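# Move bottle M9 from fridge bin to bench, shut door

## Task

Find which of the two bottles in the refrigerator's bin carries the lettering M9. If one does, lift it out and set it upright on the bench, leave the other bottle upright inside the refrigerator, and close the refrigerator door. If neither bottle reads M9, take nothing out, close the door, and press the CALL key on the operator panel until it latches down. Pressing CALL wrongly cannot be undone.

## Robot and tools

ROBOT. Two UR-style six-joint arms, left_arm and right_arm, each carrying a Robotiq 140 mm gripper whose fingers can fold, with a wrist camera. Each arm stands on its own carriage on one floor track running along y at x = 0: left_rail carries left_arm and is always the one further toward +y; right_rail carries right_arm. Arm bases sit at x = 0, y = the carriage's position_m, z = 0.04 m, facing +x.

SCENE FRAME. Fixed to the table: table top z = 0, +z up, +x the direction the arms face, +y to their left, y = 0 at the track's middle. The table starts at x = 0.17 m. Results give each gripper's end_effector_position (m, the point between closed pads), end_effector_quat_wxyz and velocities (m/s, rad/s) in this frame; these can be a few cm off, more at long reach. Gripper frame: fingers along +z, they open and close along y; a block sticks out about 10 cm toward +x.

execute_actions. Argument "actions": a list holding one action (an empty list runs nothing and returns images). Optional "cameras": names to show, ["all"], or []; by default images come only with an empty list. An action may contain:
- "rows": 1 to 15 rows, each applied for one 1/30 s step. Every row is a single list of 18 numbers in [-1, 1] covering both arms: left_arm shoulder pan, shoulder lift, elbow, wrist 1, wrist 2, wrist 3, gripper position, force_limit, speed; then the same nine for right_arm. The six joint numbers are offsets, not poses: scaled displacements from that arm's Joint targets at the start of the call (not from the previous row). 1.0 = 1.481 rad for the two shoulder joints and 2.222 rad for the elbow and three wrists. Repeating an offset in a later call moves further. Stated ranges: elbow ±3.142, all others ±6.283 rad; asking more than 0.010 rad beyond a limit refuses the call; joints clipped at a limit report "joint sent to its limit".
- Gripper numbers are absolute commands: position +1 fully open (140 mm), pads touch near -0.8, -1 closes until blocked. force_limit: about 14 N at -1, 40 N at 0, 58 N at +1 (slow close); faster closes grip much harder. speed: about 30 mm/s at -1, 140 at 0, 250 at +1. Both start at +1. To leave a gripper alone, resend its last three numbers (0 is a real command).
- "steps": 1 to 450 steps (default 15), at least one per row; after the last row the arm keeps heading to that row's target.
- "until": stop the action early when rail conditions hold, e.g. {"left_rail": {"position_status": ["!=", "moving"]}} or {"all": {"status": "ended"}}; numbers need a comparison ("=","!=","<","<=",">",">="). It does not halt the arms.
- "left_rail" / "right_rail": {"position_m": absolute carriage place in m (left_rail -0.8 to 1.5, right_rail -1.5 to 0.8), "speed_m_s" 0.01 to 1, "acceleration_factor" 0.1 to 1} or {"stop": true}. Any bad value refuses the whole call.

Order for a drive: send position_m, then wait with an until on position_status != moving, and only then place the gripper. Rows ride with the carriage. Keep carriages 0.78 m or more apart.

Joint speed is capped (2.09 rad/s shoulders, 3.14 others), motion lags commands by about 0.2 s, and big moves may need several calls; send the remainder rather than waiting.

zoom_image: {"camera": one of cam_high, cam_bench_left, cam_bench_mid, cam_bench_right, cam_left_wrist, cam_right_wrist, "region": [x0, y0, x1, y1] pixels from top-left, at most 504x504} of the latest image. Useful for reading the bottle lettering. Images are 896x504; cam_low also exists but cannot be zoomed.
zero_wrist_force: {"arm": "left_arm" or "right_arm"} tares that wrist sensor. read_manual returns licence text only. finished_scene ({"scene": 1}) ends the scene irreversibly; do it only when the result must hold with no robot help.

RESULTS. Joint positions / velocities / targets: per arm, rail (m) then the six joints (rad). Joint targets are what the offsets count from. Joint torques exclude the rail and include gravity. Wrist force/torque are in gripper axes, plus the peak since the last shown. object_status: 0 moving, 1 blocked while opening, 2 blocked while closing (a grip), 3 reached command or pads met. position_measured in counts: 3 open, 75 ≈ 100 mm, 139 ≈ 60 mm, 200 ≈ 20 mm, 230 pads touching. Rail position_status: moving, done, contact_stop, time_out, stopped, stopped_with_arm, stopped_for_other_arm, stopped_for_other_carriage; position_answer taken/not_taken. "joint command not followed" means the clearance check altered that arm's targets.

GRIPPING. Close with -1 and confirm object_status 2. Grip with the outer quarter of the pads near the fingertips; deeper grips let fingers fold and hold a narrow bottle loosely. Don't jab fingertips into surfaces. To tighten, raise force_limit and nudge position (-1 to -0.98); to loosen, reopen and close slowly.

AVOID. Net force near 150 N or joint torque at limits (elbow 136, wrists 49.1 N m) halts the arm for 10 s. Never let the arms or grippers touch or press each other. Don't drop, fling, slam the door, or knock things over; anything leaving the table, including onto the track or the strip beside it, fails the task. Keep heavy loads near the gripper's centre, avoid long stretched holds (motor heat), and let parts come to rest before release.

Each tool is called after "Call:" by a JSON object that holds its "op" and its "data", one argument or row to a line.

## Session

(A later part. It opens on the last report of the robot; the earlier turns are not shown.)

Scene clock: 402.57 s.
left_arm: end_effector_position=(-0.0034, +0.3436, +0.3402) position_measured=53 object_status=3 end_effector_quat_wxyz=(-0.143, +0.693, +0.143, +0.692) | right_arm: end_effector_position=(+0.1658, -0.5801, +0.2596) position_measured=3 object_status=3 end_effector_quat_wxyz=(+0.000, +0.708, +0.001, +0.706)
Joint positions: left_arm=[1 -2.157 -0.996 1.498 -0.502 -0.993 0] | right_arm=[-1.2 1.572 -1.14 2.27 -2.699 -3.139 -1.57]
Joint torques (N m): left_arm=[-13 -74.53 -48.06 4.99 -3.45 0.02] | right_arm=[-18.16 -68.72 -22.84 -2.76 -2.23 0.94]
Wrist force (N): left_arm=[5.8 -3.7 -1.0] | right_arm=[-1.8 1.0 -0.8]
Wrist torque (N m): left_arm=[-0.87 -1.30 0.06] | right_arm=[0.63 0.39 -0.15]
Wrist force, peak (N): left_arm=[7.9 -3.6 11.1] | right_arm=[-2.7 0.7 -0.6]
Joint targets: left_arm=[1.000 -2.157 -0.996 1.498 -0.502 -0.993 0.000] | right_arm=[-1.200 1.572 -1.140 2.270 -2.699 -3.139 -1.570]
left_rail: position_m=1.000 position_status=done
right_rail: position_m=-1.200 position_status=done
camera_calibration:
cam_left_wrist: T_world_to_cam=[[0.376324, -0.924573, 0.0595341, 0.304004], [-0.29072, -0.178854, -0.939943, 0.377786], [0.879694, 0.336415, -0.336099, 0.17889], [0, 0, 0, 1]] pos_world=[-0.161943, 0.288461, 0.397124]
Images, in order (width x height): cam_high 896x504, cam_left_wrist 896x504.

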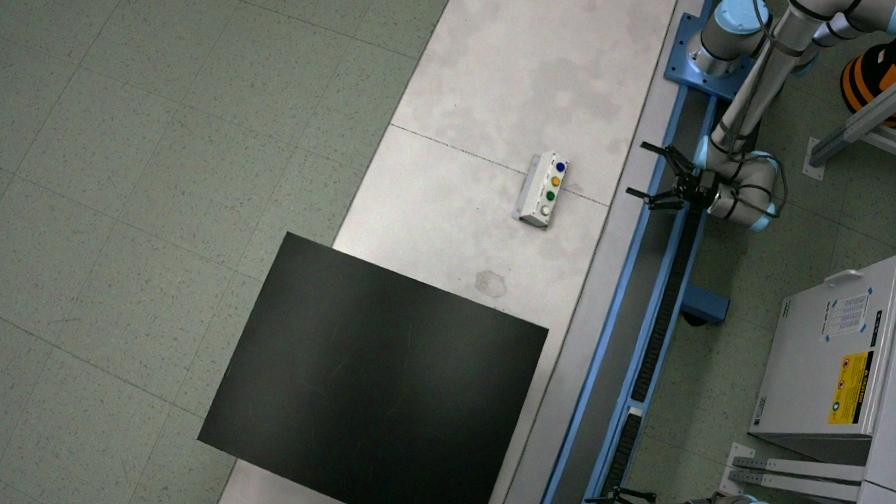

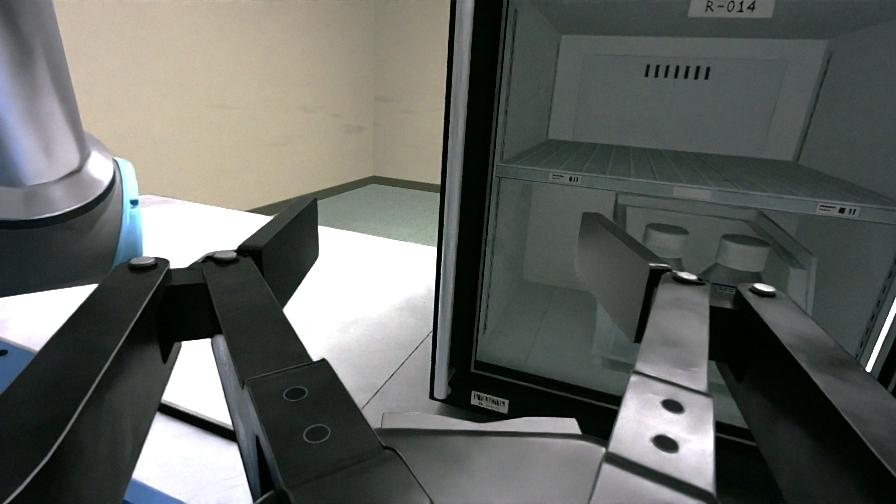

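Call:
{"op": "execute_actions", "data": {
  "actions": [
    {"left_rail":{"position_m":1.5},"steps":60,"until":{"left_rail":{"position_status":["!=","moving"]}}}
  ]
}}

Call:
{"op": "execute_actions", "data": {
  "actions": [
    {"rows":[[0,0,0,0,0,0,0.6,-0.3,-0.5,0.0097,0.241,-0.499,0.995,0.006,0.657,1,1,1]],"steps":40}
  ]
}}

Call:
{"op": "execute_actions", "data": {
  "actions": [
    {"rows":[[0,0,0,0,0,0,0.6,-0.3,-0.5,0.0007,0.0183,-0.0375,0.0747,0.0003,0.0496,1,1,1]],"steps":15}
  ]
}}

Call:
{"op": "execute_actions", "data": {
  "actions": [
    {"right_rail":{"position_m":-0.55},"steps":60,"until":{"right_rail":{"position_status":["!=","moving"]}}}
  ],
  "cameras": ["cam_right_wrist","cam_high"]
}}

Scene clock: 491.90 s.
left_arm: end_effector_position=(-0.0034, +0.8436, +0.3402) position_measured=53 object_status=3 end_effector_quat_wxyz=(-0.143, +0.693, +0.143, +0.692) | right_arm: end_effector_position=(+0.1658, -0.5801, +0.2596) position_measured=3 object_status=3 end_effector_quat_wxyz=(+0.000, +0.708, +0.001, +0.706)
Joint positions: left_arm=[1.5 -2.157 -0.996 1.498 -0.502 -0.993 0] | right_arm=[-1.2 1.572 -1.14 2.27 -2.699 -3.139 -1.57]
Joint torques (N m): left_arm=[2.53 -102.58 -26.82 1.51 -0.93 -0.33] | right_arm=[-17.57 -68.84 -21.79 -2.27 -2.43 1.49]
Wrist force (N): left_arm=[6.0 -3.7 -0.9] | right_arm=[-2.6 1.0 -0.6]
Wrist torque (N m): left_arm=[-0.88 -1.36 0.05] | right_arm=[0.63 0.55 -0.16]
Wrist force, peak (N): left_arm=[6.2 -5.9 0.2] | right_arm=[-2.9 1.1 -0.8]
Joint targets: left_arm=[1.500 -2.157 -0.996 1.498 -0.502 -0.993 0.000] | right_arm=[-1.200 1.572 -1.140 2.270 -2.699 -3.139 -1.570]
Tool commands: left_gripper/position=+0.6 left_gripper/force_limit=-0.3 left_gripper/speed=-0.5 right_gripper/position=+1.0 right_gripper/force_limit=+1.0 right_gripper/speed=+1.0
left_rail: position_m=1.500 position_status=done
right_rail: position_m=-1.200 position_status=done

Scene clock: 493.43 s.
left_arm: end_effector_position=(-0.0034, +0.8436, +0.3402) position_measured=53 object_status=3 end_effector_quat_wxyz=(-0.143, +0.693, +0.143, +0.692) | right_arm: end_effector_position=(+0.1555, -0.3260, +0.2133) position_measured=3 object_status=3 end_effector_quat_wxyz=(-0.090, +0.706, -0.085, +0.697)
Joint positions: left_arm=[1.5 -2.157 -0.996 1.498 -0.502 -0.993 0] | right_arm=[-1.2 1.583 -0.873 1.754 -2.184 -3.129 -1.055]
Joint torques (N m): left_arm=[14.99 -102.89 -26.53 1.08 2.76 -0.22] | right_arm=[-19.84 -101.9 -23.3 -6.19 -4.51 -2.76]
Wrist force (N): left_arm=[6.1 -3.7 -0.6] | right_arm=[-1.7 0.8 -0.6]
Wrist torque (N m): left_arm=[-0.88 -1.37 0.06] | right_arm=[0.53 0.34 -0.14]
Wrist force, peak (N): left_arm=[6.2 -3.7 -1.1] | right_arm=[-24.3 -4.2 -0.7]
Joint targets: left_arm=[1.500 -2.157 -0.996 1.498 -0.502 -0.993 0.000] | right_arm=[-1.200 1.583 -0.873 1.754 -2.184 -3.129 -1.055]
left_rail: position_m=1.500 position_status=done
right_rail: position_m=-1.200 position_status=done
joint command not followed: on one or more control steps a check withheld the commanded joint targets of the right arm, and it was not sent them on those steps.
cause: the commanded joint targets, or the way to them, would bring two parts of the arm too close to each other (its gripper and another part of the arm, with joints 5 (wrist 1) to 7 (wrist 3) between them, 21 mm apart when it was first held).

Scene clock: 494.30 s.
left_arm: end_effector_position=(-0.0034, +0.8436, +0.3402) position_measured=53 object_status=3 end_effector_quat_wxyz=(-0.143, +0.693, +0.143, +0.692) | right_arm: end_effector_position=(+0.1541, -0.2938, +0.2111) position_measured=3 object_status=3 end_effector_quat_wxyz=(-0.090, +0.706, -0.085, +0.697)
Joint positions: left_arm=[1.5 -2.157 -0.996 1.498 -0.502 -0.993 0] | right_arm=[-1.2 1.584 -0.846 1.671 -2.018 -3.128 -0.945]
Joint torques (N m): left_arm=[16.91 -103.1 -26.4 1.11 2.81 -0.3] | right_arm=[16.91 -76.96 -46.03 -1.37 -0.47 1.96]
Wrist force (N): left_arm=[6.0 -3.4 -0.8] | right_arm=[-2.0 0.5 -0.2]
Wrist torque (N m): left_arm=[-0.82 -1.36 0.06] | right_arm=[0.44 0.37 -0.28]
Wrist force, peak (N): left_arm=[6.0 -3.9 -1.0] | right_arm=[-3.6 5.3 -0.3]
Joint targets: left_arm=[1.500 -2.157 -0.996 1.498 -0.502 -0.993 0.000] | right_arm=[-1.200 1.584 -0.846 1.670 -2.018 -3.128 -0.945]
left_rail: position_m=1.500 position_status=done
right_rail: position_m=-1.200 position_status=done

Scene clock: 496.20 s.
left_arm: end_effector_position=(-0.0034, +0.8436, +0.3402) position_measured=53 object_status=3 end_effector_quat_wxyz=(-0.143, +0.693, +0.143, +0.692) | right_arm: end_effector_position=(+0.1541, +0.3562, +0.2110) position_measured=3 object_status=3 end_effector_quat_wxyz=(-0.090, +0.706, -0.085, +0.697)
Joint positions: left_arm=[1.5 -2.157 -0.996 1.498 -0.502 -0.993 0] | right_arm=[-0.55 1.584 -0.846 1.67 -2.018 -3.128 -0.945]
Joint torques (N m): left_arm=[14.25 -102.67 -26.05 1.14 3.05 -0.27] | right_arm=[-14.83 -102.36 -28.07 -2.85 -3.1 1.96]
Wrist force (N): left_arm=[5.8 -3.7 -1.2] | right_arm=[-2.3 0.6 -0.8]
Wrist torque (N m): left_arm=[-0.87 -1.32 0.06] | right_arm=[0.46 0.43 -0.28]
Wrist force, peak (N): left_arm=[6.0 -3.9 -1.2] | right_arm=[-1.5 3.9 -0.7]
Joint targets: left_arm=[1.500 -2.157 -0.996 1.498 -0.502 -0.993 0.000] | right_arm=[-0.550 1.584 -0.846 1.670 -2.018 -3.128 -0.945]
Tool commands: left_gripper/position=+0.6 left_gripper/force_limit=-0.3 left_gripper/speed=-0.5 right_gripper/position=+1.0 right_gripper/force_limit=+1.0 right_gripper/speed=+1.0
left_rail: position_m=1.500 position_status=done
right_rail: position_m=-0.550 position_status=done
camera_calibration:
cam_right_wrist: T_world_to_cam=[[-0.0179956, -0.968991, -0.246441, 0.409839], [-0.338778, 0.23781, -0.910316, 0.16306], [0.940694, 0.0671071, -0.332552, 0.0861863], [0, 0, 0, 1]] pos_world=[-0.0184585, 0.35257, 0.278099]
Images, in order (width x height): cam_high 896x504, cam_right_wrist 896x504.

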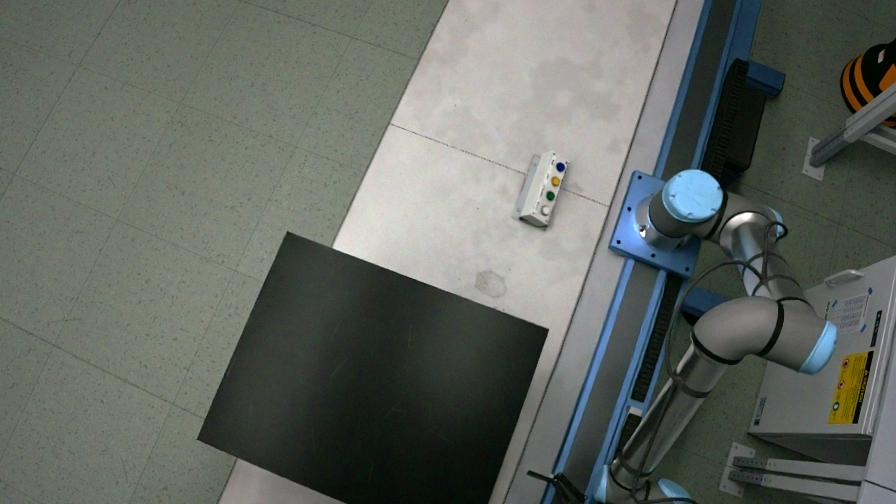

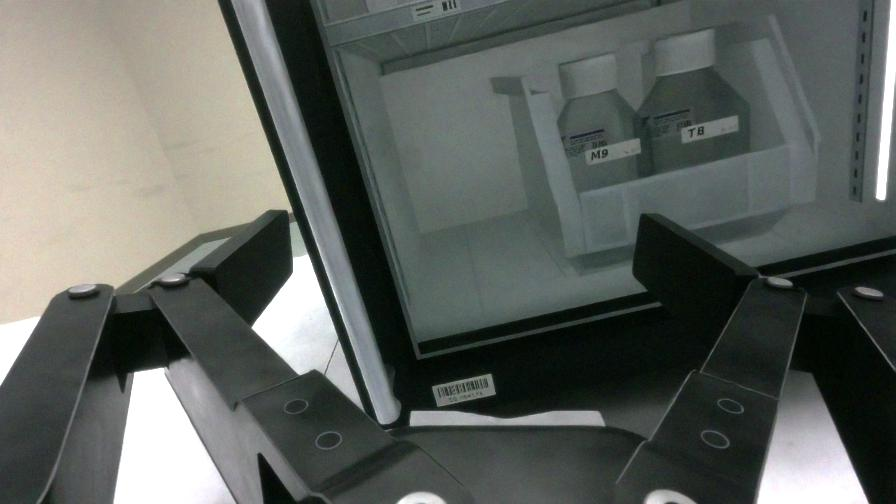

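Call:
{"op": "execute_actions", "data": {
  "actions": [
    {"right_rail":{"position_m":-1.05},"steps":60,"until":{"right_rail":{"position_status":["!=","moving"]}}}
  ]
}}

Call:
{"op": "execute_actions", "data": {
  "actions": [
    {"rows":[[0,0,0,0,0,0,0.6,-0.3,-0.5,0,-0.489,-0.7516,0,0,0,1,1,1]],"steps":40}
  ]
}}

Call:
{"op": "execute_actions", "data": {
  "actions": [
    {"rows":[[0,0,0,0,0,0,0.6,-0.3,-0.5,-0.9415,0,0,-0.3607,0.786,0.4253,1,1,1]],"steps":45}
  ]
}}

Call:
{"op": "execute_actions", "data": {
  "actions": [
    {"rows":[[0,0,0,0,0,0,0.6,-0.3,-0.5,-0.9415,0,0,0,0.786,0,1,1,1]],"steps":45}
  ]
}}

Call:
{"op": "execute_actions", "data": {
  "actions": [
    {"rows":[[0,0,0,0,0,0,0.6,-0.3,-0.5,0,-0.5507,-0.4852,0,0,0,1,1,1]],"steps":35}
  ],
  "cameras": ["cam_bench_mid","cam_right_wrist"]
}}

Scene clock: 546.00 s.
left_arm: end_effector_position=(-0.0034, +0.8436, +0.3402) position_measured=53 object_status=3 end_effector_quat_wxyz=(-0.143, +0.693, +0.143, +0.692) | right_arm: end_effector_position=(+0.1541, -0.1438, +0.2111) position_measured=3 object_status=3 end_effector_quat_wxyz=(-0.090, +0.706, -0.085, +0.697)
Joint positions: left_arm=[1.5 -2.157 -0.996 1.498 -0.502 -0.993 0] | right_arm=[-1.05 1.584 -0.846 1.67 -2.018 -3.128 -0.945]
Joint torques (N m): left_arm=[14.33 -102.66 -26.65 1.11 2.79 -0.48] | right_arm=[0.58 -90.68 -45.66 -3.86 -3.07 -0.28]
Wrist force (N): left_arm=[6.0 -3.7 -0.9] | right_arm=[-1.9 1.1 -0.5]
Wrist torque (N m): left_arm=[-0.88 -1.35 0.06] | right_arm=[0.57 0.36 -0.28]
Wrist force, peak (N): left_arm=[6.3 -3.8 -1.1] | right_arm=[-3.0 -2.8 -0.5]
Joint targets: left_arm=[1.500 -2.157 -0.996 1.498 -0.502 -0.993 0.000] | right_arm=[-1.050 1.584 -0.846 1.670 -2.018 -3.128 -0.945]
Tool commands: left_gripper/position=+0.6 left_gripper/force_limit=-0.3 left_gripper/speed=-0.5 right_gripper/position=+1.0 right_gripper/force_limit=+1.0 right_gripper/speed=+1.0
left_rail: position_m=1.500 position_status=done
right_rail: position_m=-1.050 position_status=done

Scene clock: 547.53 s.
left_arm: end_effector_position=(-0.0034, +0.8436, +0.3402) position_measured=53 object_status=3 end_effector_quat_wxyz=(-0.143, +0.693, +0.143, +0.692) | right_arm: end_effector_position=(+0.1670, -1.0936, +1.5151) position_measured=3 object_status=3 end_effector_quat_wxyz=(+0.689, -0.183, +0.681, -0.166)
Joint positions: left_arm=[1.5 -2.157 -0.996 1.498 -0.502 -0.993 0] | right_arm=[-1.05 1.584 -1.57 0.001 -2.018 -3.128 -0.945]
Joint torques (N m): left_arm=[15.33 -102.27 -26.92 1.26 3.08 -0.11] | right_arm=[7.25 -12.86 -8.33 1.01 1.38 -0.65]
Wrist force (N): left_arm=[6.1 -3.6 -0.8] | right_arm=[-0.7 0.4 -2.2]
Wrist torque (N m): left_arm=[-0.86 -1.37 0.06] | right_arm=[0.12 0.04 0.33]
Wrist force, peak (N): left_arm=[6.2 -3.9 -0.8] | right_arm=[-33.5 20.6 0.0]
Joint targets: left_arm=[1.500 -2.157 -0.996 1.498 -0.502 -0.993 0.000] | right_arm=[-1.050 1.584 -1.570 0.000 -2.018 -3.128 -0.945]
left_rail: position_m=1.500 position_status=done
right_rail: position_m=-1.050 position_status=done

Scene clock: 557.73 s.
left_arm: end_effector_position=(-0.0034, +0.8436, +0.3402) position_measured=53 object_status=3 end_effector_quat_wxyz=(-0.143, +0.693, +0.143, +0.692) | right_arm: end_effector_position=(+0.1618, -1.0915, +1.5265) position_measured=3 object_status=3 end_effector_quat_wxyz=(+0.719, -0.114, +0.677, -0.105)
Joint positions: left_arm=[1.5 -2.157 -0.996 1.498 -0.502 -0.993 0] | right_arm=[-1.05 1.498 -1.57 0.001 -2.124 -3.032 -0.861]
Joint torques (N m): left_arm=[15.16 -103.1 -27.25 1.11 3.05 -0.28] | right_arm=[0.76 6.79 1.37 2.24 2 0]
Wrist force (N): left_arm=[5.8 -3.7 -0.9] | right_arm=[-52.9 -54.0 -13.3]
Wrist torque (N m): left_arm=[-0.87 -1.31 0.06] | right_arm=[-10.55 10.90 -1.77]
Wrist force, peak (N): left_arm=[6.1 -4.0 -1.3] | right_arm=[-346.4 -833.8 -183.5]
Joint targets: left_arm=[1.500 -2.157 -0.996 1.498 -0.502 -0.993 0.000] | right_arm=[-1.050 1.498 -1.570 0.001 -2.124 -3.032 -0.861]
Tool commands: left_gripper/position=+0.6 left_gripper/force_limit=-0.3 left_gripper/speed=-0.5 right_gripper/position=+1.0 right_gripper/force_limit=+1.0 right_gripper/speed=+1.0
FORCE FAULT: contact force on the right arm reached its limit, and that arm stopped for 10 seconds. The contact can be on any part of that arm, not only on its tool. That arm's remaining commands of this call were not run. That arm's target is now where it stood when the stop ended, not its last command. That arm accepts commands again.
ARM HIT: the right arm struck itself hard.
left_rail: position_m=1.500 position_status=done
right_rail: position_m=-1.050 position_status=done

Scene clock: 567.87 s.
left_arm: end_effector_position=(-0.0034, +0.8436, +0.3402) position_measured=53 object_status=3 end_effector_quat_wxyz=(-0.143, +0.693, +0.143, +0.692) | right_arm: end_effector_position=(+0.1615, -1.0916, +1.5271) position_measured=3 object_status=3 end_effector_quat_wxyz=(+0.720, -0.113, +0.677, -0.108)
Joint positions: left_arm=[1.5 -2.157 -0.996 1.498 -0.502 -0.993 0] | right_arm=[-1.05 1.492 -1.57 0.001 -2.124 -3.029 -0.864]
Joint torques (N m): left_arm=[15.24 -102.8 -28.48 1.28 2.87 -0.28] | right_arm=[-0.38 6.53 2.8 2.31 1.89 -0.66]
Wrist force (N): left_arm=[5.9 -3.8 -1.2] | right_arm=[-51.2 -51.7 -20.2]
Wrist torque (N m): left_arm=[-0.90 -1.33 0.06] | right_arm=[-10.40 11.08 -1.65]
Wrist force, peak (N): left_arm=[6.3 -3.7 -1.1] | right_arm=[2.2 -164.7 -39.3]
Joint targets: left_arm=[1.500 -2.157 -0.996 1.498 -0.502 -0.993 0.000] | right_arm=[-1.050 1.492 -1.570 0.001 -2.124 -3.029 -0.864]
Tool commands: left_gripper/position=+0.6 left_gripper/force_limit=-0.3 left_gripper/speed=-0.5 right_gripper/position=+1.0 right_gripper/force_limit=+1.0 right_gripper/speed=+1.0
FORCE FAULT: contact force on the right arm reached its limit, and that arm stopped for 10 seconds. The contact can be on any part of that arm, not only on its tool. That arm's remaining commands of this call were not run. That arm's target is now where it stood when the stop ended, not its last command. That arm accepts commands again.
left_rail: position_m=1.500 position_status=done
right_rail: position_m=-1.050 position_status=done

Scene clock: 569.23 s.
left_arm: end_effector_position=(-0.0034, +0.8436, +0.3402) position_measured=53 object_status=3 end_effector_quat_wxyz=(-0.143, +0.693, +0.143, +0.692) | right_arm: end_effector_position=(+0.0779, -2.1537, +0.3937) position_measured=3 object_status=3 end_effector_quat_wxyz=(+0.556, +0.523, +0.437, +0.477)
Joint positions: left_arm=[1.5 -2.157 -0.996 1.498 -0.502 -0.993 0] | right_arm=[-1.05 1.492 -2.385 -1.077 -2.124 -3.029 -0.864]
Joint torques (N m): left_arm=[14.47 -102.64 -27.76 1.42 3.25 -0.82] | right_arm=[-15.33 96.12 36.61 3.8 7.83 0.83]
Wrist force (N): left_arm=[6.0 -3.6 -1.1] | right_arm=[-8.0 -45.8 -5.5]
Wrist torque (N m): left_arm=[-0.85 -1.35 0.06] | right_arm=[-8.35 1.98 -3.04]
Wrist force, peak (N): left_arm=[6.2 -3.8 -1.1] | right_arm=[-56.8 -71.9 -11.1]
Joint targets: left_arm=[1.500 -2.157 -0.996 1.498 -0.502 -0.993 0.000] | right_arm=[-1.050 1.492 -2.386 -1.077 -2.124 -3.029 -0.864]
left_rail: position_m=1.500 position_status=done
right_rail: position_m=-1.050 position_status=done
camera_calibration:
cam_right_wrist: T_world_to_cam=[[-0.0963153, 0.00171554, 0.995349, -0.370764], [-0.473849, -0.879489, -0.0443363, -1.83633], [0.875323, -0.475915, 0.0855212, -0.942035], [0, 0, 0, 1]] pos_world=[-0.0812672, -2.06272, 0.368188]
Images, in order (width x height): cam_bench_mid 896x504, cam_right_wrist 896x504.

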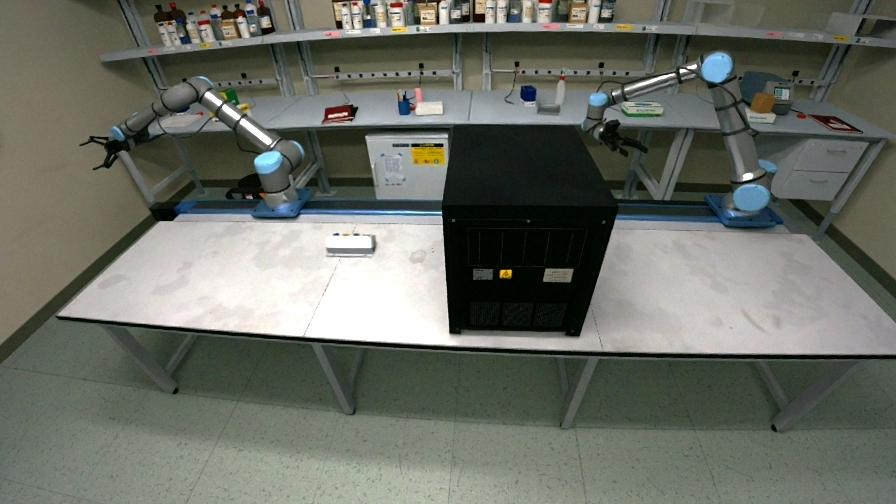

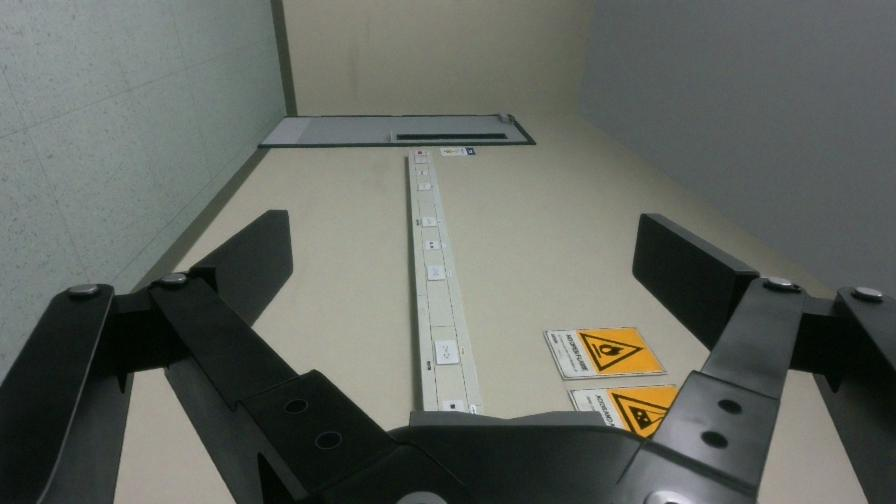

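Call:
{"op": "execute_actions", "data": {
  "actions": [
    {"rows":[[0,0,0,0,0,0,0.6,-0.3,-0.5,0,0,0,0.18,0,-0.318,1,1,1]],"steps":25}
  ]
}}

Call:
{"op": "execute_actions", "data": {
  "actions": [
    {"rows":[[0,0,0,0,0,0,0.6,-0.3,-0.5,0,0.55,0.4847,0,0.656,0,1,1,1]],"steps":45}
  ],
  "cameras": ["cam_bench_mid"]
}}

Scene clock: 578.10 s.
left_arm: end_effector_position=(-0.0034, +0.8436, +0.3402) position_measured=53 object_status=3 end_effector_quat_wxyz=(-0.143, +0.693, +0.143, +0.692) | right_arm: end_effector_position=(+0.0764, -2.1717, +0.4396) position_measured=3 object_status=3 end_effector_quat_wxyz=(+0.730, +0.201, +0.640, +0.128)
Joint positions: left_arm=[1.5 -2.157 -0.996 1.498 -0.502 -0.993 0] | right_arm=[-1.05 1.492 -2.386 -1.077 -1.724 -3.029 -1.57]
Joint torques (N m): left_arm=[14.48 -102.35 -28.74 1.22 3.01 -0.87] | right_arm=[-16.76 127.63 58.09 5.44 1.21 -2.86]
Wrist force (N): left_arm=[6.0 -3.3 -1.2] | right_arm=[5.6 -4.1 -7.3]
Wrist torque (N m): left_arm=[-0.79 -1.34 0.06] | right_arm=[-0.61 -1.20 0.48]
Wrist force, peak (N): left_arm=[6.3 -3.7 -0.9] | right_arm=[-8.3 -46.3 -5.9]
Joint targets: left_arm=[1.500 -2.157 -0.996 1.498 -0.502 -0.993 0.000] | right_arm=[-1.050 1.492 -2.386 -1.077 -1.724 -3.029 -1.570]
left_rail: position_m=1.500 position_status=done
right_rail: position_m=-1.050 position_status=done

Scene clock: 579.80 s.
left_arm: end_effector_position=(-0.0034, +0.8436, +0.3402) position_measured=53 object_status=3 end_effector_quat_wxyz=(-0.143, +0.693, +0.143, +0.692) | right_arm: end_effector_position=(-0.1484, -0.7197, +1.5756) position_measured=3 object_status=3 end_effector_quat_wxyz=(+0.759, -0.650, +0.026, -0.030)
Joint positions: left_arm=[1.5 -2.157 -0.996 1.498 -0.502 -0.993 0] | right_arm=[-1.05 1.492 -1.571 -0.001 -1.724 -1.571 -1.57]
Joint torques (N m): left_arm=[13.87 -101.87 -28.92 1.16 2.85 -0.64] | right_arm=[19.12 13.74 6.89 -0.46 2.31 -2.03]
Wrist force (N): left_arm=[6.1 -3.8 -1.1] | right_arm=[4.1 -1.7 -6.1]
Wrist torque (N m): left_arm=[-0.88 -1.36 0.06] | right_arm=[-0.33 -1.07 0.24]
Wrist force, peak (N): left_arm=[6.2 -3.6 -1.1] | right_arm=[38.6 -18.7 -10.8]
Joint targets: left_arm=[1.500 -2.157 -0.996 1.498 -0.502 -0.993 0.000] | right_arm=[-1.050 1.492 -1.571 -0.001 -1.724 -1.571 -1.570]
left_rail: position_m=1.500 position_status=done
right_rail: position_m=-1.050 position_status=done
Images, in order (width x height): cam_bench_mid 896x504.

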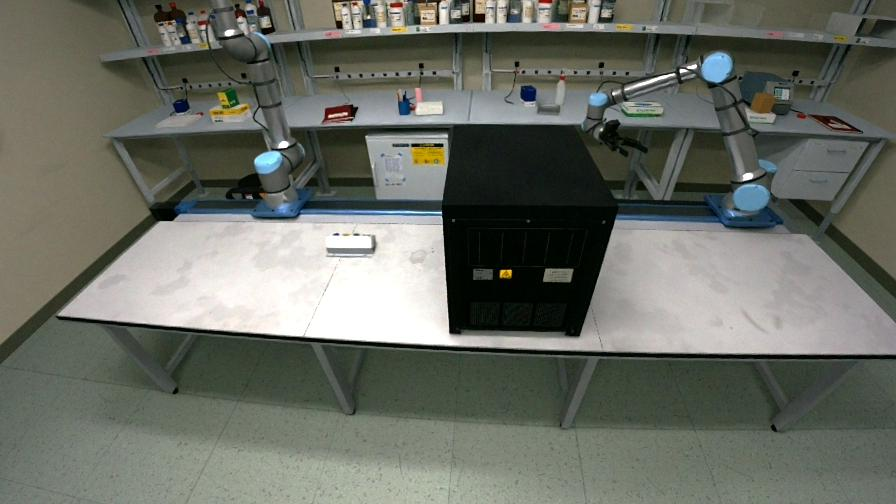

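Call:
{"op": "execute_actions", "data": {
  "actions": [
    {"rows":[[0,0,0,0,0,0,0.6,-0.3,-0.5,-0.9105,0,0,-0.25,0,0,1,1,1]],"steps":40}
  ]
}}

Call:
{"op": "execute_actions", "data": {
  "actions": [
    {"rows":[[0,0,0,0,0,0,0.6,-0.3,-0.5,-0.9105,0,0,-0.243,0,0.7066,1,1,1]],"steps":45}
  ]
}}

Scene clock: 589.03 s.
left_arm: end_effector_position=(-0.0034, +0.8436, +0.3402) position_measured=53 object_status=3 end_effector_quat_wxyz=(-0.143, +0.693, +0.143, +0.692) | right_arm: end_effector_position=(+0.1532, -0.8520, +1.7177) position_measured=3 object_status=3 end_effector_quat_wxyz=(+0.687, -0.315, +0.274, -0.595)
Joint positions: left_arm=[1.5 -2.157 -0.996 1.498 -0.502 -0.993 0] | right_arm=[-1.05 0.144 -1.571 -0.001 -2.279 -1.571 -1.57]
Joint torques (N m): left_arm=[15.01 -103.02 -28.96 1.49 2.96 -0.97] | right_arm=[-17.51 -11.04 -9.3 -1.47 -0.39 -2.4]
Wrist force (N): left_arm=[5.7 -3.7 -1.1] | right_arm=[3.7 -1.5 -7.8]
Wrist torque (N m): left_arm=[-0.89 -1.30 0.06] | right_arm=[-0.12 -0.94 0.31]
Wrist force, peak (N): left_arm=[6.3 -4.0 -1.0] | right_arm=[4.6 -7.1 -10.3]
Joint targets: left_arm=[1.500 -2.157 -0.996 1.498 -0.502 -0.993 0.000] | right_arm=[-1.050 0.143 -1.571 -0.001 -2.279 -1.571 -1.570]
left_rail: position_m=1.500 position_status=done
right_rail: position_m=-1.050 position_status=done

Scene clock: 590.73 s.
left_arm: end_effector_position=(-0.0034, +0.8436, +0.3402) position_measured=53 object_status=3 end_effector_quat_wxyz=(-0.143, +0.693, +0.143, +0.692) | right_arm: end_effector_position=(+0.1601, -0.9818, +1.7659) position_measured=3 object_status=3 end_effector_quat_wxyz=(+0.813, +0.091, +0.132, -0.560)
Joint positions: left_arm=[1.5 -2.157 -0.996 1.498 -0.502 -0.993 0] | right_arm=[-1.05 -1.205 -1.571 -0.001 -2.819 -1.571 0]
Joint torques (N m): left_arm=[14.24 -102.87 -29.06 1.37 3.02 -0.98] | right_arm=[-21.44 -5.45 -5.6 1.89 -0.45 2.08]
Wrist force (N): left_arm=[6.1 -3.4 -1.2] | right_arm=[3.5 -3.3 -8.6]
Wrist torque (N m): left_arm=[-0.80 -1.37 0.06] | right_arm=[-0.26 -0.79 0.25]
Wrist force, peak (N): left_arm=[6.2 -3.7 -1.4] | right_arm=[2.9 -7.6 -11.3]
Joint targets: left_arm=[1.500 -2.157 -0.996 1.498 -0.502 -0.993 0.000] | right_arm=[-1.050 -1.205 -1.571 -0.001 -2.819 -1.571 0.000]
left_rail: position_m=1.500 position_status=done
right_rail: position_m=-1.050 position_status=done

Call:
{"op": "execute_actions", "data": {
  "actions": [
    {"rows":[[0,0,0,0,0,0,0.6,-0.3,-0.5,0,0,0,0,0.8716,0,1,1,1]],"steps":35}
  ]
}}

Call:
{"op": "execute_actions", "data": {
  "actions": [
    {"rows":[[0,0,0,0,0,0,0.6,-0.3,-0.5,0,-0.55,-0.4847,0,0,0,1,1,1]],"steps":45}
  ],
  "cameras": ["cam_right_wrist","cam_high"]
}}

Scene clock: 597.40 s.
left_arm: end_effector_position=(-0.0034, +0.8436, +0.3402) position_measured=53 object_status=3 end_effector_quat_wxyz=(-0.143, +0.693, +0.143, +0.692) | right_arm: end_effector_position=(+0.4052, -0.7315, +1.3275) position_measured=3 object_status=3 end_effector_quat_wxyz=(-0.536, +0.618, -0.536, +0.209)
Joint positions: left_arm=[1.5 -2.157 -0.996 1.498 -0.502 -0.993 0] | right_arm=[-1.05 -1.205 -1.571 -0.001 -2.819 0.365 0]
Joint torques (N m): left_arm=[13.59 -103.28 -29.61 1.43 2.92 -0.88] | right_arm=[-19.46 3.13 -1.32 5.38 -0.52 2.39]
Wrist force (N): left_arm=[5.5 -3.4 -1.1] | right_arm=[5.0 -2.2 -5.8]
Wrist torque (N m): left_arm=[-0.81 -1.24 0.06] | right_arm=[-0.57 -1.28 0.11]
Wrist force, peak (N): left_arm=[6.2 -3.7 -1.4] | right_arm=[3.6 -7.4 -8.2]
Joint targets: left_arm=[1.500 -2.157 -0.996 1.498 -0.502 -0.993 0.000] | right_arm=[-1.050 -1.205 -1.571 -0.001 -2.819 0.365 0.000]
left_rail: position_m=1.500 position_status=done
right_rail: position_m=-1.050 position_status=done

Scene clock: 599.10 s.
left_arm: end_effector_position=(-0.0034, +0.8436, +0.3402) position_measured=53 object_status=3 end_effector_quat_wxyz=(-0.143, +0.693, +0.143, +0.692) | right_arm: end_effector_position=(+0.1500, -0.0648, +0.3405) position_measured=3 object_status=3 end_effector_quat_wxyz=(+0.000, +0.707, +0.000, +0.707)
Joint positions: left_arm=[1.5 -2.157 -0.996 1.498 -0.502 -0.993 0] | right_arm=[-1.05 -1.205 -2.386 -1.077 -2.819 0.365 0]
Joint torques (N m): left_arm=[12.59 -103.21 -29.48 1.5 2.99 -0.96] | right_arm=[-20.98 97.41 30.75 0.86 -1.43 2.17]
Wrist force (N): left_arm=[5.9 -3.7 -1.5] | right_arm=[3.6 -2.9 -5.0]
Wrist torque (N m): left_arm=[-0.88 -1.33 0.06] | right_arm=[-0.22 -0.84 -0.31]
Wrist force, peak (N): left_arm=[6.2 -4.0 -1.2] | right_arm=[42.6 -22.6 -12.3]
Joint targets: left_arm=[1.500 -2.157 -0.996 1.498 -0.502 -0.993 0.000] | right_arm=[-1.050 -1.205 -2.386 -1.077 -2.819 0.365 0.000]
left_rail: position_m=1.500 position_status=done
right_rail: position_m=-1.050 position_status=done
camera_calibration:
cam_right_wrist: T_world_to_cam=[[-0.023066, -0.999733, -0.00130974, -0.051003], [-0.325466, 0.0087479, -0.945513, 0.374741], [0.945272, -0.0213829, -0.325581, 0.152532], [0, 0, 0, 1]] pos_world=[-0.0233951, -0.051006, 0.403917]
Images, in order (width x height): cam_high 896x504, cam_right_wrist 896x504.

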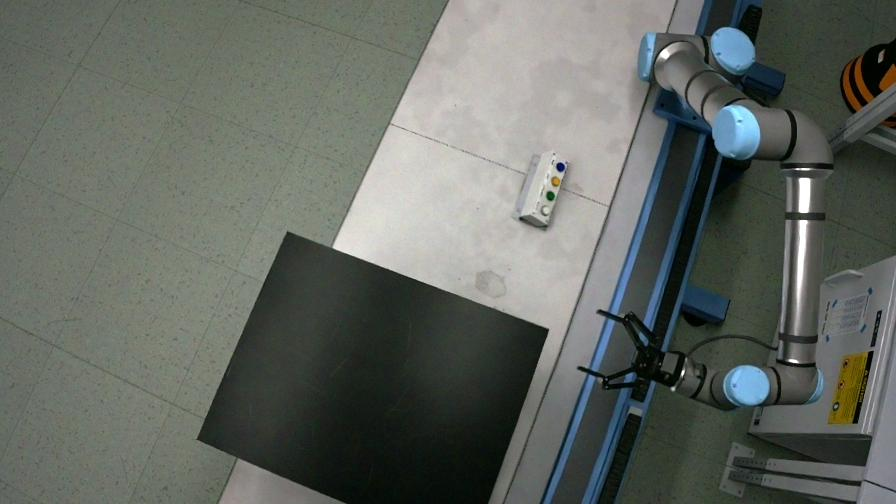

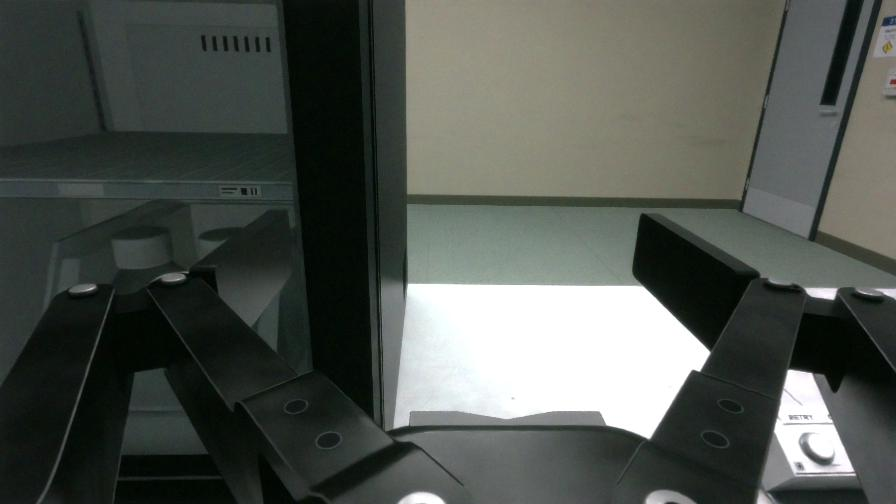

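Call:
{"op": "execute_actions", "data": {
  "actions": [
    {"right_rail":{"position_m":-0.55},"steps":60,"until":{"right_rail":{"position_status":["!=","moving"]}}}
  ],
  "cameras": ["cam_right_wrist"]
}}

Scene clock: 612.37 s.
left_arm: end_effector_position=(-0.0034, +0.8436, +0.3402) position_measured=53 object_status=3 end_effector_quat_wxyz=(-0.143, +0.693, +0.143, +0.692) | right_arm: end_effector_position=(+0.1500, +0.4352, +0.3404) position_measured=3 object_status=3 end_effector_quat_wxyz=(+0.000, +0.707, +0.000, +0.707)
Joint positions: left_arm=[1.5 -2.157 -0.996 1.498 -0.502 -0.993 0] | right_arm=[-0.55 -1.205 -2.386 -1.078 -2.819 0.365 0]
Joint torques (N m): left_arm=[13.03 -103.98 -30.03 1.65 2.94 -0.9] | right_arm=[-13.72 120.14 51.8 -2.77 0.8 1.38]
Wrist force (N): left_arm=[5.9 -3.9 -1.3] | right_arm=[3.7 -2.8 -5.4]
Wrist torque (N m): left_arm=[-0.91 -1.33 0.05] | right_arm=[-0.20 -0.88 -0.31]
Wrist force, peak (N): left_arm=[6.4 -3.8 -1.2] | right_arm=[4.2 -5.1 -5.6]
Joint targets: left_arm=[1.500 -2.157 -0.996 1.498 -0.502 -0.993 0.000] | right_arm=[-0.550 -1.205 -2.386 -1.077 -2.819 0.365 0.000]
Tool commands: left_gripper/position=+0.6 left_gripper/force_limit=-0.3 left_gripper/speed=-0.5 right_gripper/position=+1.0 right_gripper/force_limit=+1.0 right_gripper/speed=+1.0
left_rail: position_m=1.500 position_status=done
right_rail: position_m=-0.550 position_status=done
camera_calibration:
cam_right_wrist: T_world_to_cam=[[-0.0230337, -0.999734, -0.00121716, 0.448828], [-0.325468, 0.00864989, -0.945513, 0.370316], [0.945272, -0.0213825, -0.325581, 0.163191], [0, 0, 0, 1]] pos_world=[-0.0233952, 0.448994, 0.403817]
Images, in order (width x height): cam_right_wrist 896x504.

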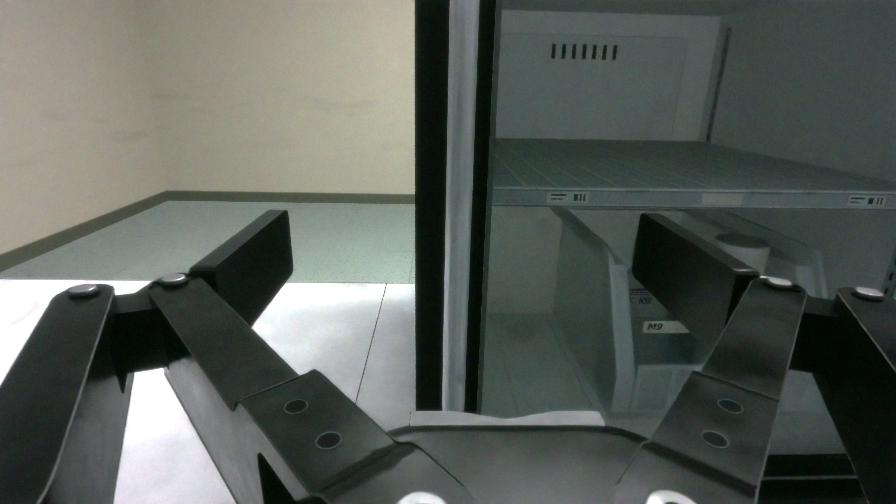

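Call:
{"op": "execute_actions", "data": {
  "actions": [
    {"rows":[[0,0,0,0,0,0,0.6,-0.3,-0.5,-0.049,0.0135,-0.0164,0.0069,-0.0323,0,1,1,1]],"steps":25}
  ]
}}

Call:
{"op": "execute_actions", "data": {
  "actions": [
    {"rows":[[0,0,0,0,0,0,0.6,-0.3,-0.5,0,0,0,0,0,0,-1,-0.4,-0.7]],"steps":110}
  ],
  "cameras": ["cam_right_wrist"]
}}

Scene clock: 625.90 s.
left_arm: end_effector_position=(-0.0034, +0.8436, +0.3402) position_measured=53 object_status=3 end_effector_quat_wxyz=(-0.143, +0.693, +0.143, +0.692) | right_arm: end_effector_position=(+0.2253, +0.4350, +0.3405) position_measured=3 object_status=3 end_effector_quat_wxyz=(+0.000, +0.707, +0.000, +0.707)
Joint positions: left_arm=[1.5 -2.157 -0.996 1.498 -0.502 -0.993 0] | right_arm=[-0.55 -1.278 -2.366 -1.114 -2.804 0.294 0]
Joint torques (N m): left_arm=[13.84 -102.59 -30.33 1.47 3.07 -1.15] | right_arm=[-17.29 124.66 30.33 1.1 -1.6 0.28]
Wrist force (N): left_arm=[6.2 -3.6 -1.2] | right_arm=[4.2 -2.3 -5.7]
Wrist torque (N m): left_arm=[-0.83 -1.39 0.06] | right_arm=[-0.09 -0.97 -0.31]
Wrist force, peak (N): left_arm=[6.4 -3.7 -1.2] | right_arm=[4.4 -2.6 -25.0]
Joint targets: left_arm=[1.500 -2.157 -0.996 1.498 -0.502 -0.993 0.000] | right_arm=[-0.550 -1.278 -2.366 -1.114 -2.804 0.294 0.000]
left_rail: position_m=1.500 position_status=done
right_rail: position_m=-0.550 position_status=done

Scene clock: 629.77 s.
left_arm: end_effector_position=(-0.0034, +0.8436, +0.3402) position_measured=53 object_status=3 end_effector_quat_wxyz=(-0.143, +0.693, +0.143, +0.692) | right_arm: end_effector_position=(+0.2253, +0.4350, +0.3405) position_measured=209 object_status=2 end_effector_quat_wxyz=(+0.000, +0.707, +0.000, +0.707)
Joint positions: left_arm=[1.5 -2.157 -0.996 1.498 -0.502 -0.993 0] | right_arm=[-0.55 -1.278 -2.366 -1.114 -2.804 0.294 0]
Joint torques (N m): left_arm=[13.06 -102.56 -30.49 1.52 3.02 -0.92] | right_arm=[-3.93 100.09 60.11 0.98 -10.6 0.68]
Wrist force (N): left_arm=[5.9 -3.5 -1.4] | right_arm=[4.1 28.6 -14.7]
Wrist torque (N m): left_arm=[-0.82 -1.31 0.06] | right_arm=[-0.81 -1.01 -0.10]
Wrist force, peak (N): left_arm=[6.3 -3.7 -1.2] | right_arm=[3.1 29.2 -15.0]
Joint targets: left_arm=[1.500 -2.157 -0.996 1.498 -0.502 -0.993 0.000] | right_arm=[-0.550 -1.278 -2.366 -1.114 -2.804 0.294 0.000]
left_rail: position_m=1.500 position_status=done
right_rail: position_m=-0.550 position_status=done
camera_calibration:
cam_right_wrist: T_world_to_cam=[[-0.0238416, -0.999716, -0.000201831, 0.450188], [-0.325089, 0.00794378, -0.94565, 0.395269], [0.945383, -0.0224802, -0.325186, 0.0923705], [0, 0, 0, 1]] pos_world=[0.0519055, 0.448997, 0.403915]
Images, in order (width x height): cam_right_wrist 896x504.

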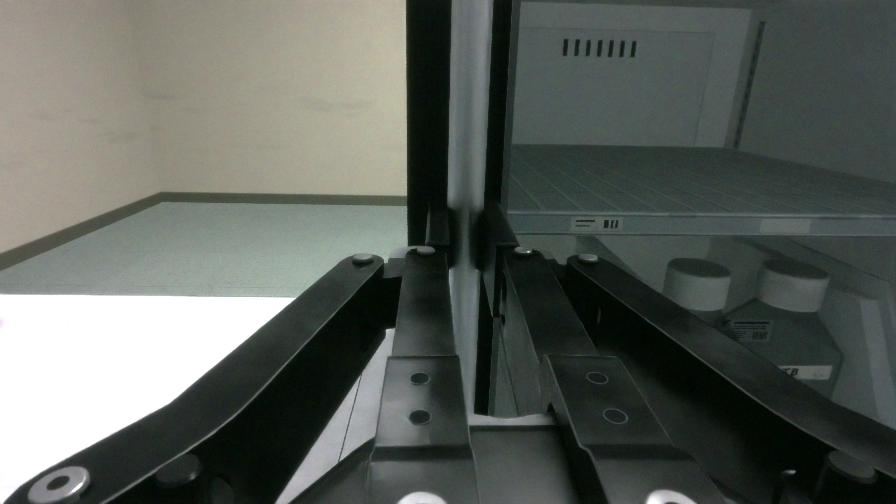

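Call:
{"op": "execute_actions", "data": {
  "actions": [
    {"rows":[[0,0,0,0,0,0,0.6,-0.3,-0.5,0.0033,0.0037,-0.0044,0.0019,-0.0018,0,-1,-0.4,-0.7],[0,0,0,0,0,0,0.6,-0.3,-0.5,0.0085,0.0095,-0.0113,0.005,-0.0046,0,-1,-0.4,-0.7],[0,0,0,0,0,0,0.6,-0.3,-0.5,0.0143,0.0162,-0.0191,0.0084,-0.0079,0,-1,-0.4,-0.7],[0,0,0,0,0,0,0.6,-0.3,-0.5,0.0208,0.0235,-0.0278,0.0123,-0.0114,0,-1,-0.4,-0.7],[0,0,0,0,0,0,0.6,-0.3,-0.5,0.0273,0.0309,-0.0365,0.0161,-0.015,0,-1,-0.4,-0.7],[0,0,0,0,0,0,0.6,-0.3,-0.5,0.0338,0.0382,-0.0452,0.02,-0.0186,0,-1,-0.4,-0.7],[0,0,0,0,0,0,0.6,-0.3,-0.5,0.0403,0.0456,-0.0539,0.0238,-0.0221,0,-1,-0.4,-0.7],[0,0,0,0,0,0,0.6,-0.3,-0.5,0.0468,0.0529,-0.0626,0.0276,-0.0257,0,-1,-0.4,-0.7],[0,0,0,0,0,0,0.6,-0.3,-0.5,0.0534,0.0603,-0.0713,0.0315,-0.0293,0,-1,-0.4,-0.7],[0,0,0,0,0,0,0.6,-0.3,-0.5,0.0651,0.0735,-0.087,0.0384,-0.0357,0,-1,-0.4,-0.7]],"steps":20}
  ],
  "cameras": ["cam_right_wrist"]
}}

Scene clock: 673.30 s.
left_arm: end_effector_position=(-0.0034, +0.8436, +0.3402) position_measured=53 object_status=3 end_effector_quat_wxyz=(-0.143, +0.693, +0.143, +0.692) | right_arm: end_effector_position=(+0.1514, +0.4169, +0.3406) position_measured=231 object_status=3 end_effector_quat_wxyz=(-0.062, +0.704, +0.062, +0.704)
Joint positions: left_arm=[1.5 -2.157 -0.996 1.498 -0.502 -0.993 0] | right_arm=[-0.55 -1.182 -2.257 -1.307 -2.719 0.214 0]
Joint torques (N m): left_arm=[12.9 -103.05 -30.97 1.7 3.21 -0.69] | right_arm=[22.4 116.47 29.73 0.84 -1.41 -0.1]
Wrist force (N): left_arm=[6.0 -3.6 -1.4] | right_arm=[1.1 -2.7 -5.3]
Wrist torque (N m): left_arm=[-0.84 -1.35 0.06] | right_arm=[-0.18 -0.35 -0.28]
Wrist force, peak (N): left_arm=[6.2 -4.0 -1.4] | right_arm=[3.7 29.4 -14.8]
Joint targets: left_arm=[1.500 -2.157 -0.996 1.498 -0.502 -0.993 0.000] | right_arm=[-0.550 -1.181 -2.257 -1.307 -2.719 0.214 0.000]
left_rail: position_m=1.500 position_status=done
right_rail: position_m=-0.550 position_status=done
camera_calibration:
cam_right_wrist: T_world_to_cam=[[0.150989, -0.988535, -0.00107734, 0.3995], [-0.321909, -0.048138, -0.945546, 0.394286], [0.934653, 0.143114, -0.325487, 0.0945383], [0, 0, 0, 1]] pos_world=[-0.0217564, 0.40037, 0.404017]
Images, in order (width x height): cam_right_wrist 896x504.

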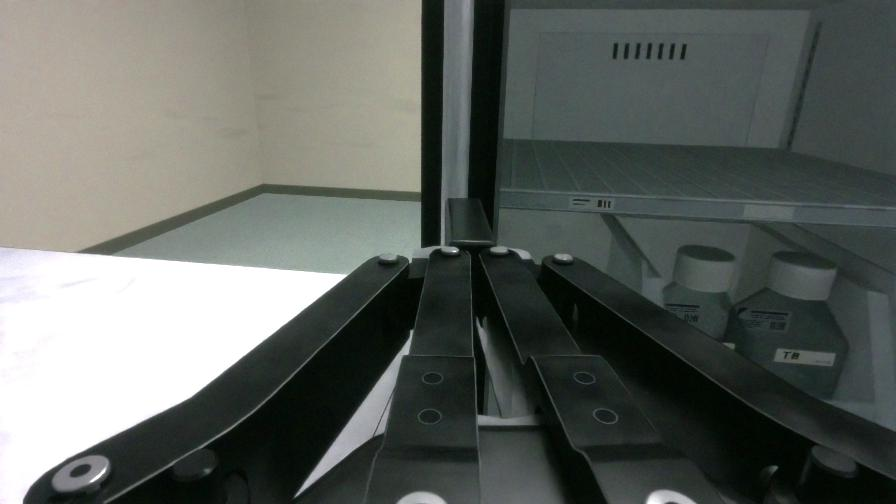

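Call:
{"op": "execute_actions", "data": {
  "actions": [
    {"rows":[[0,0,0,0,0,0,0.6,-0.3,-0.5,0,0,0,0,0,0,0.2,0.3,0]],"steps":30}
  ]
}}

Call:
{"op": "execute_actions", "data": {
  "actions": [
    {"rows":[[0,0,0,0,0,0,0.6,-0.3,-0.5,-0.0731,-0.0715,0.0844,-0.0372,0.0304,0,0.2,0.3,0]],"steps":25}
  ]
}}

Call:
{"op": "execute_actions", "data": {
  "actions": [
    {"rows":[[0,0,0,0,0,0,0.6,-0.3,-0.5,0,0,0,0,0,0,-1,0.3,-0.7]],"steps":80}
  ],
  "cameras": ["cam_right_wrist"]
}}

Scene clock: 687.73 s.
left_arm: end_effector_position=(-0.0034, +0.8436, +0.3402) position_measured=53 object_status=3 end_effector_quat_wxyz=(-0.143, +0.693, +0.143, +0.692) | right_arm: end_effector_position=(+0.1512, +0.4168, +0.3406) position_measured=104 object_status=3 end_effector_quat_wxyz=(-0.062, +0.704, +0.062, +0.704)
Joint positions: left_arm=[1.5 -2.157 -0.996 1.498 -0.502 -0.993 0] | right_arm=[-0.55 -1.181 -2.257 -1.307 -2.719 0.214 0]
Joint torques (N m): left_arm=[12.11 -102.42 -31.8 1.69 3.07 -0.77] | right_arm=[18.14 117.37 31.07 1.07 -1.24 -1.31]
Wrist force (N): left_arm=[5.9 -3.6 -1.4] | right_arm=[1.2 -2.7 -4.7]
Wrist torque (N m): left_arm=[-0.86 -1.33 0.06] | right_arm=[-0.19 -0.33 -0.28]
Wrist force, peak (N): left_arm=[6.3 -3.6 -1.5] | right_arm=[1.3 -2.7 -5.7]
Joint targets: left_arm=[1.500 -2.157 -0.996 1.498 -0.502 -0.993 0.000] | right_arm=[-0.550 -1.181 -2.257 -1.307 -2.719 0.214 0.000]
left_rail: position_m=1.500 position_status=done
right_rail: position_m=-0.550 position_status=done

Scene clock: 688.77 s.
left_arm: end_effector_position=(-0.0034, +0.8436, +0.3402) position_measured=53 object_status=3 end_effector_quat_wxyz=(-0.143, +0.693, +0.143, +0.692) | right_arm: end_effector_position=(+0.2374, +0.4345, +0.3403) position_measured=104 object_status=3 end_effector_quat_wxyz=(+0.000, +0.707, +0.000, +0.707)
Joint positions: left_arm=[1.5 -2.157 -0.996 1.498 -0.502 -0.993 0] | right_arm=[-0.55 -1.29 -2.363 -1.12 -2.801 0.282 0]
Joint torques (N m): left_arm=[12.83 -102.83 -31.91 1.61 3.06 -0.77] | right_arm=[-18.59 95.41 51.77 -2.56 2.82 -1.25]
Wrist force (N): left_arm=[5.8 -3.6 -1.6] | right_arm=[1.0 -2.9 -5.0]
Wrist torque (N m): left_arm=[-0.84 -1.31 0.06] | right_arm=[-0.22 -0.30 -0.30]
Wrist force, peak (N): left_arm=[6.2 -3.7 -1.4] | right_arm=[9.5 0.8 -26.3]
Joint targets: left_arm=[1.500 -2.157 -0.996 1.498 -0.502 -0.993 0.000] | right_arm=[-0.550 -1.290 -2.363 -1.120 -2.801 0.282 0.000]
left_rail: position_m=1.500 position_status=done
right_rail: position_m=-0.550 position_status=done

Scene clock: 691.63 s.
left_arm: end_effector_position=(-0.0034, +0.8436, +0.3402) position_measured=53 object_status=3 end_effector_quat_wxyz=(-0.143, +0.693, +0.143, +0.692) | right_arm: end_effector_position=(+0.2375, +0.4345, +0.3403) position_measured=225 object_status=2 end_effector_quat_wxyz=(+0.001, +0.707, +0.000, +0.707)
Joint positions: left_arm=[1.5 -2.157 -0.996 1.498 -0.502 -0.993 0] | right_arm=[-0.55 -1.29 -2.363 -1.12 -2.801 0.282 0]
Joint torques (N m): left_arm=[12.55 -101.77 -31.41 1.95 3 -0.93] | right_arm=[46.44 99.93 53.4 4.82 -10.91 -1.05]
Wrist force (N): left_arm=[6.0 -3.4 -1.3] | right_arm=[3.7 25.7 14.2]
Wrist torque (N m): left_arm=[-0.81 -1.35 0.06] | right_arm=[-0.12 -0.44 -0.16]
Wrist force, peak (N): left_arm=[6.2 -3.6 -1.5] | right_arm=[3.9 25.8 14.3]
Joint targets: left_arm=[1.500 -2.157 -0.996 1.498 -0.502 -0.993 0.000] | right_arm=[-0.550 -1.290 -2.363 -1.120 -2.801 0.282 0.000]
left_rail: position_m=1.500 position_status=done
right_rail: position_m=-0.550 position_status=done
camera_calibration:
cam_right_wrist: T_world_to_cam=[[-0.0239032, -0.999714, -0.0000745583, 0.449931], [-0.325091, 0.00784345, -0.94565, 0.399095], [0.945381, -0.0225798, -0.325186, 0.0808049], [0, 0, 0, 1]] pos_world=[0.0641056, 0.448497, 0.403715]
Images, in order (width x height): cam_right_wrist 896x504.

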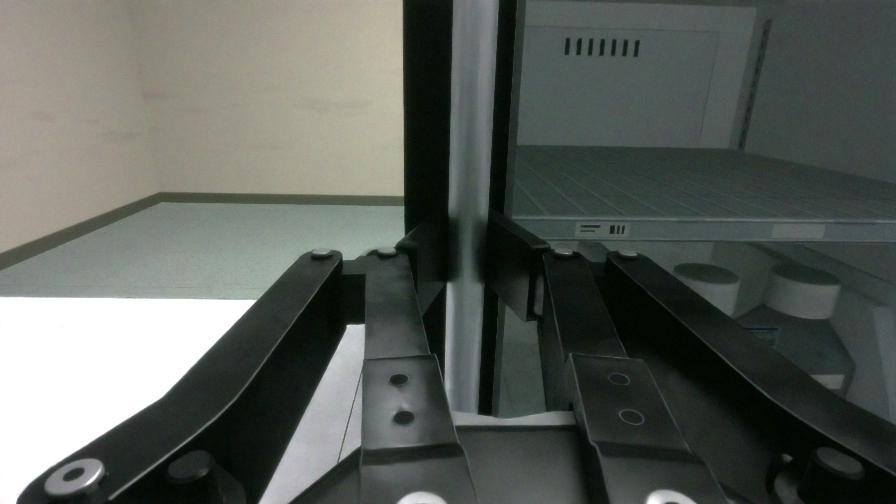

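Call:
{"op": "execute_actions", "data": {
  "actions": [
    {"rows":[[0,0,0,0,0,0,0.6,-0.3,-0.5,0.0013,0.0015,-0.0017,0.0008,-0.0007,0,-1,0.3,-0.7],[0,0,0,0,0,0,0.6,-0.3,-0.5,0.0033,0.0037,-0.0044,0.0019,-0.0018,0,-1,0.3,-0.7],[0,0,0,0,0,0,0.6,-0.3,-0.5,0.0058,0.0066,-0.0078,0.0034,-0.0032,0,-1,0.3,-0.7],[0,0,0,0,0,0,0.6,-0.3,-0.5,0.0085,0.0095,-0.0113,0.005,-0.0046,0,-1,0.3,-0.7],[0,0,0,0,0,0,0.6,-0.3,-0.5,0.0143,0.0162,-0.0191,0.0084,-0.0079,0,-1,0.3,-0.7],[0,0,0,0,0,0,0.6,-0.3,-0.5,0.0208,0.0235,-0.0278,0.0123,-0.0114,0,-1,0.3,-0.7],[0,0,0,0,0,0,0.6,-0.3,-0.5,0.0273,0.0309,-0.0365,0.0161,-0.015,0,-1,0.3,-0.7],[0,0,0,0,0,0,0.6,-0.3,-0.5,0.0338,0.0382,-0.0452,0.02,-0.0186,0,-1,0.3,-0.7],[0,0,0,0,0,0,0.6,-0.3,-0.5,0.0403,0.0456,-0.0539,0.0238,-0.0221,0,-1,0.3,-0.7],[0,0,0,0,0,0,0.6,-0.3,-0.5,0.0468,0.0529,-0.0626,0.0276,-0.0257,0,-1,0.3,-0.7],[0,0,0,0,0,0,0.6,-0.3,-0.5,0.0534,0.0603,-0.0713,0.0315,-0.0293,0,-1,0.3,-0.7],[0,0,0,0,0,0,0.6,-0.3,-0.5,0.0651,0.0735,-0.087,0.0384,-0.0357,0,-1,0.3,-0.7]],"steps":22}
  ],
  "cameras": ["cam_right_wrist"]
}}

Scene clock: 710.40 s.
left_arm: end_effector_position=(-0.0034, +0.8436, +0.3402) position_measured=53 object_status=3 end_effector_quat_wxyz=(-0.143, +0.693, +0.143, +0.692) | right_arm: end_effector_position=(+0.1629, +0.4171, +0.3403) position_measured=255 object_status=3 end_effector_quat_wxyz=(-0.062, +0.704, +0.062, +0.704)
Joint positions: left_arm=[1.5 -2.157 -0.996 1.498 -0.502 -0.993 0] | right_arm=[-0.55 -1.193 -2.254 -1.313 -2.716 0.203 0]
Joint torques (N m): left_arm=[13.75 -103.97 -31.81 1.76 3.08 -0.86] | right_arm=[23.45 114.17 32.69 1.79 -1.79 -1.65]
Wrist force (N): left_arm=[5.8 -3.5 -1.4] | right_arm=[0.0 -3.4 -4.8]
Wrist torque (N m): left_arm=[-0.82 -1.30 0.06] | right_arm=[-0.56 0.09 -0.28]
Wrist force, peak (N): left_arm=[6.3 -3.8 -1.3] | right_arm=[3.5 26.3 14.8]
Joint targets: left_arm=[1.500 -2.157 -0.996 1.498 -0.502 -0.993 0.000] | right_arm=[-0.550 -1.193 -2.254 -1.313 -2.716 0.202 0.000]
left_rail: position_m=1.500 position_status=done
right_rail: position_m=-0.550 position_status=done
camera_calibration:
cam_right_wrist: T_world_to_cam=[[0.150915, -0.988546, -0.000946411, 0.397913], [-0.32178, -0.0482189, -0.945586, 0.397763], [0.93471, 0.143008, -0.325372, 0.0836603], [0, 0, 0, 1]] pos_world=[-0.0102566, 0.400571, 0.403716]
Images, in order (width x height): cam_right_wrist 896x504.

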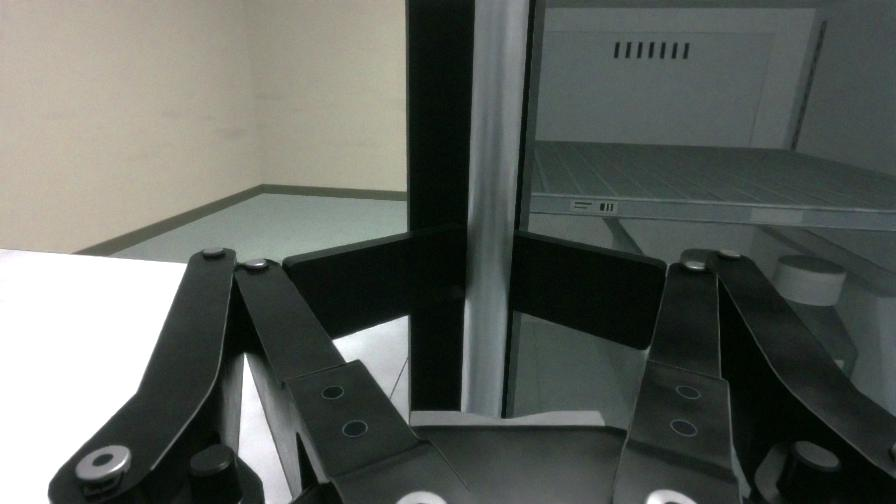

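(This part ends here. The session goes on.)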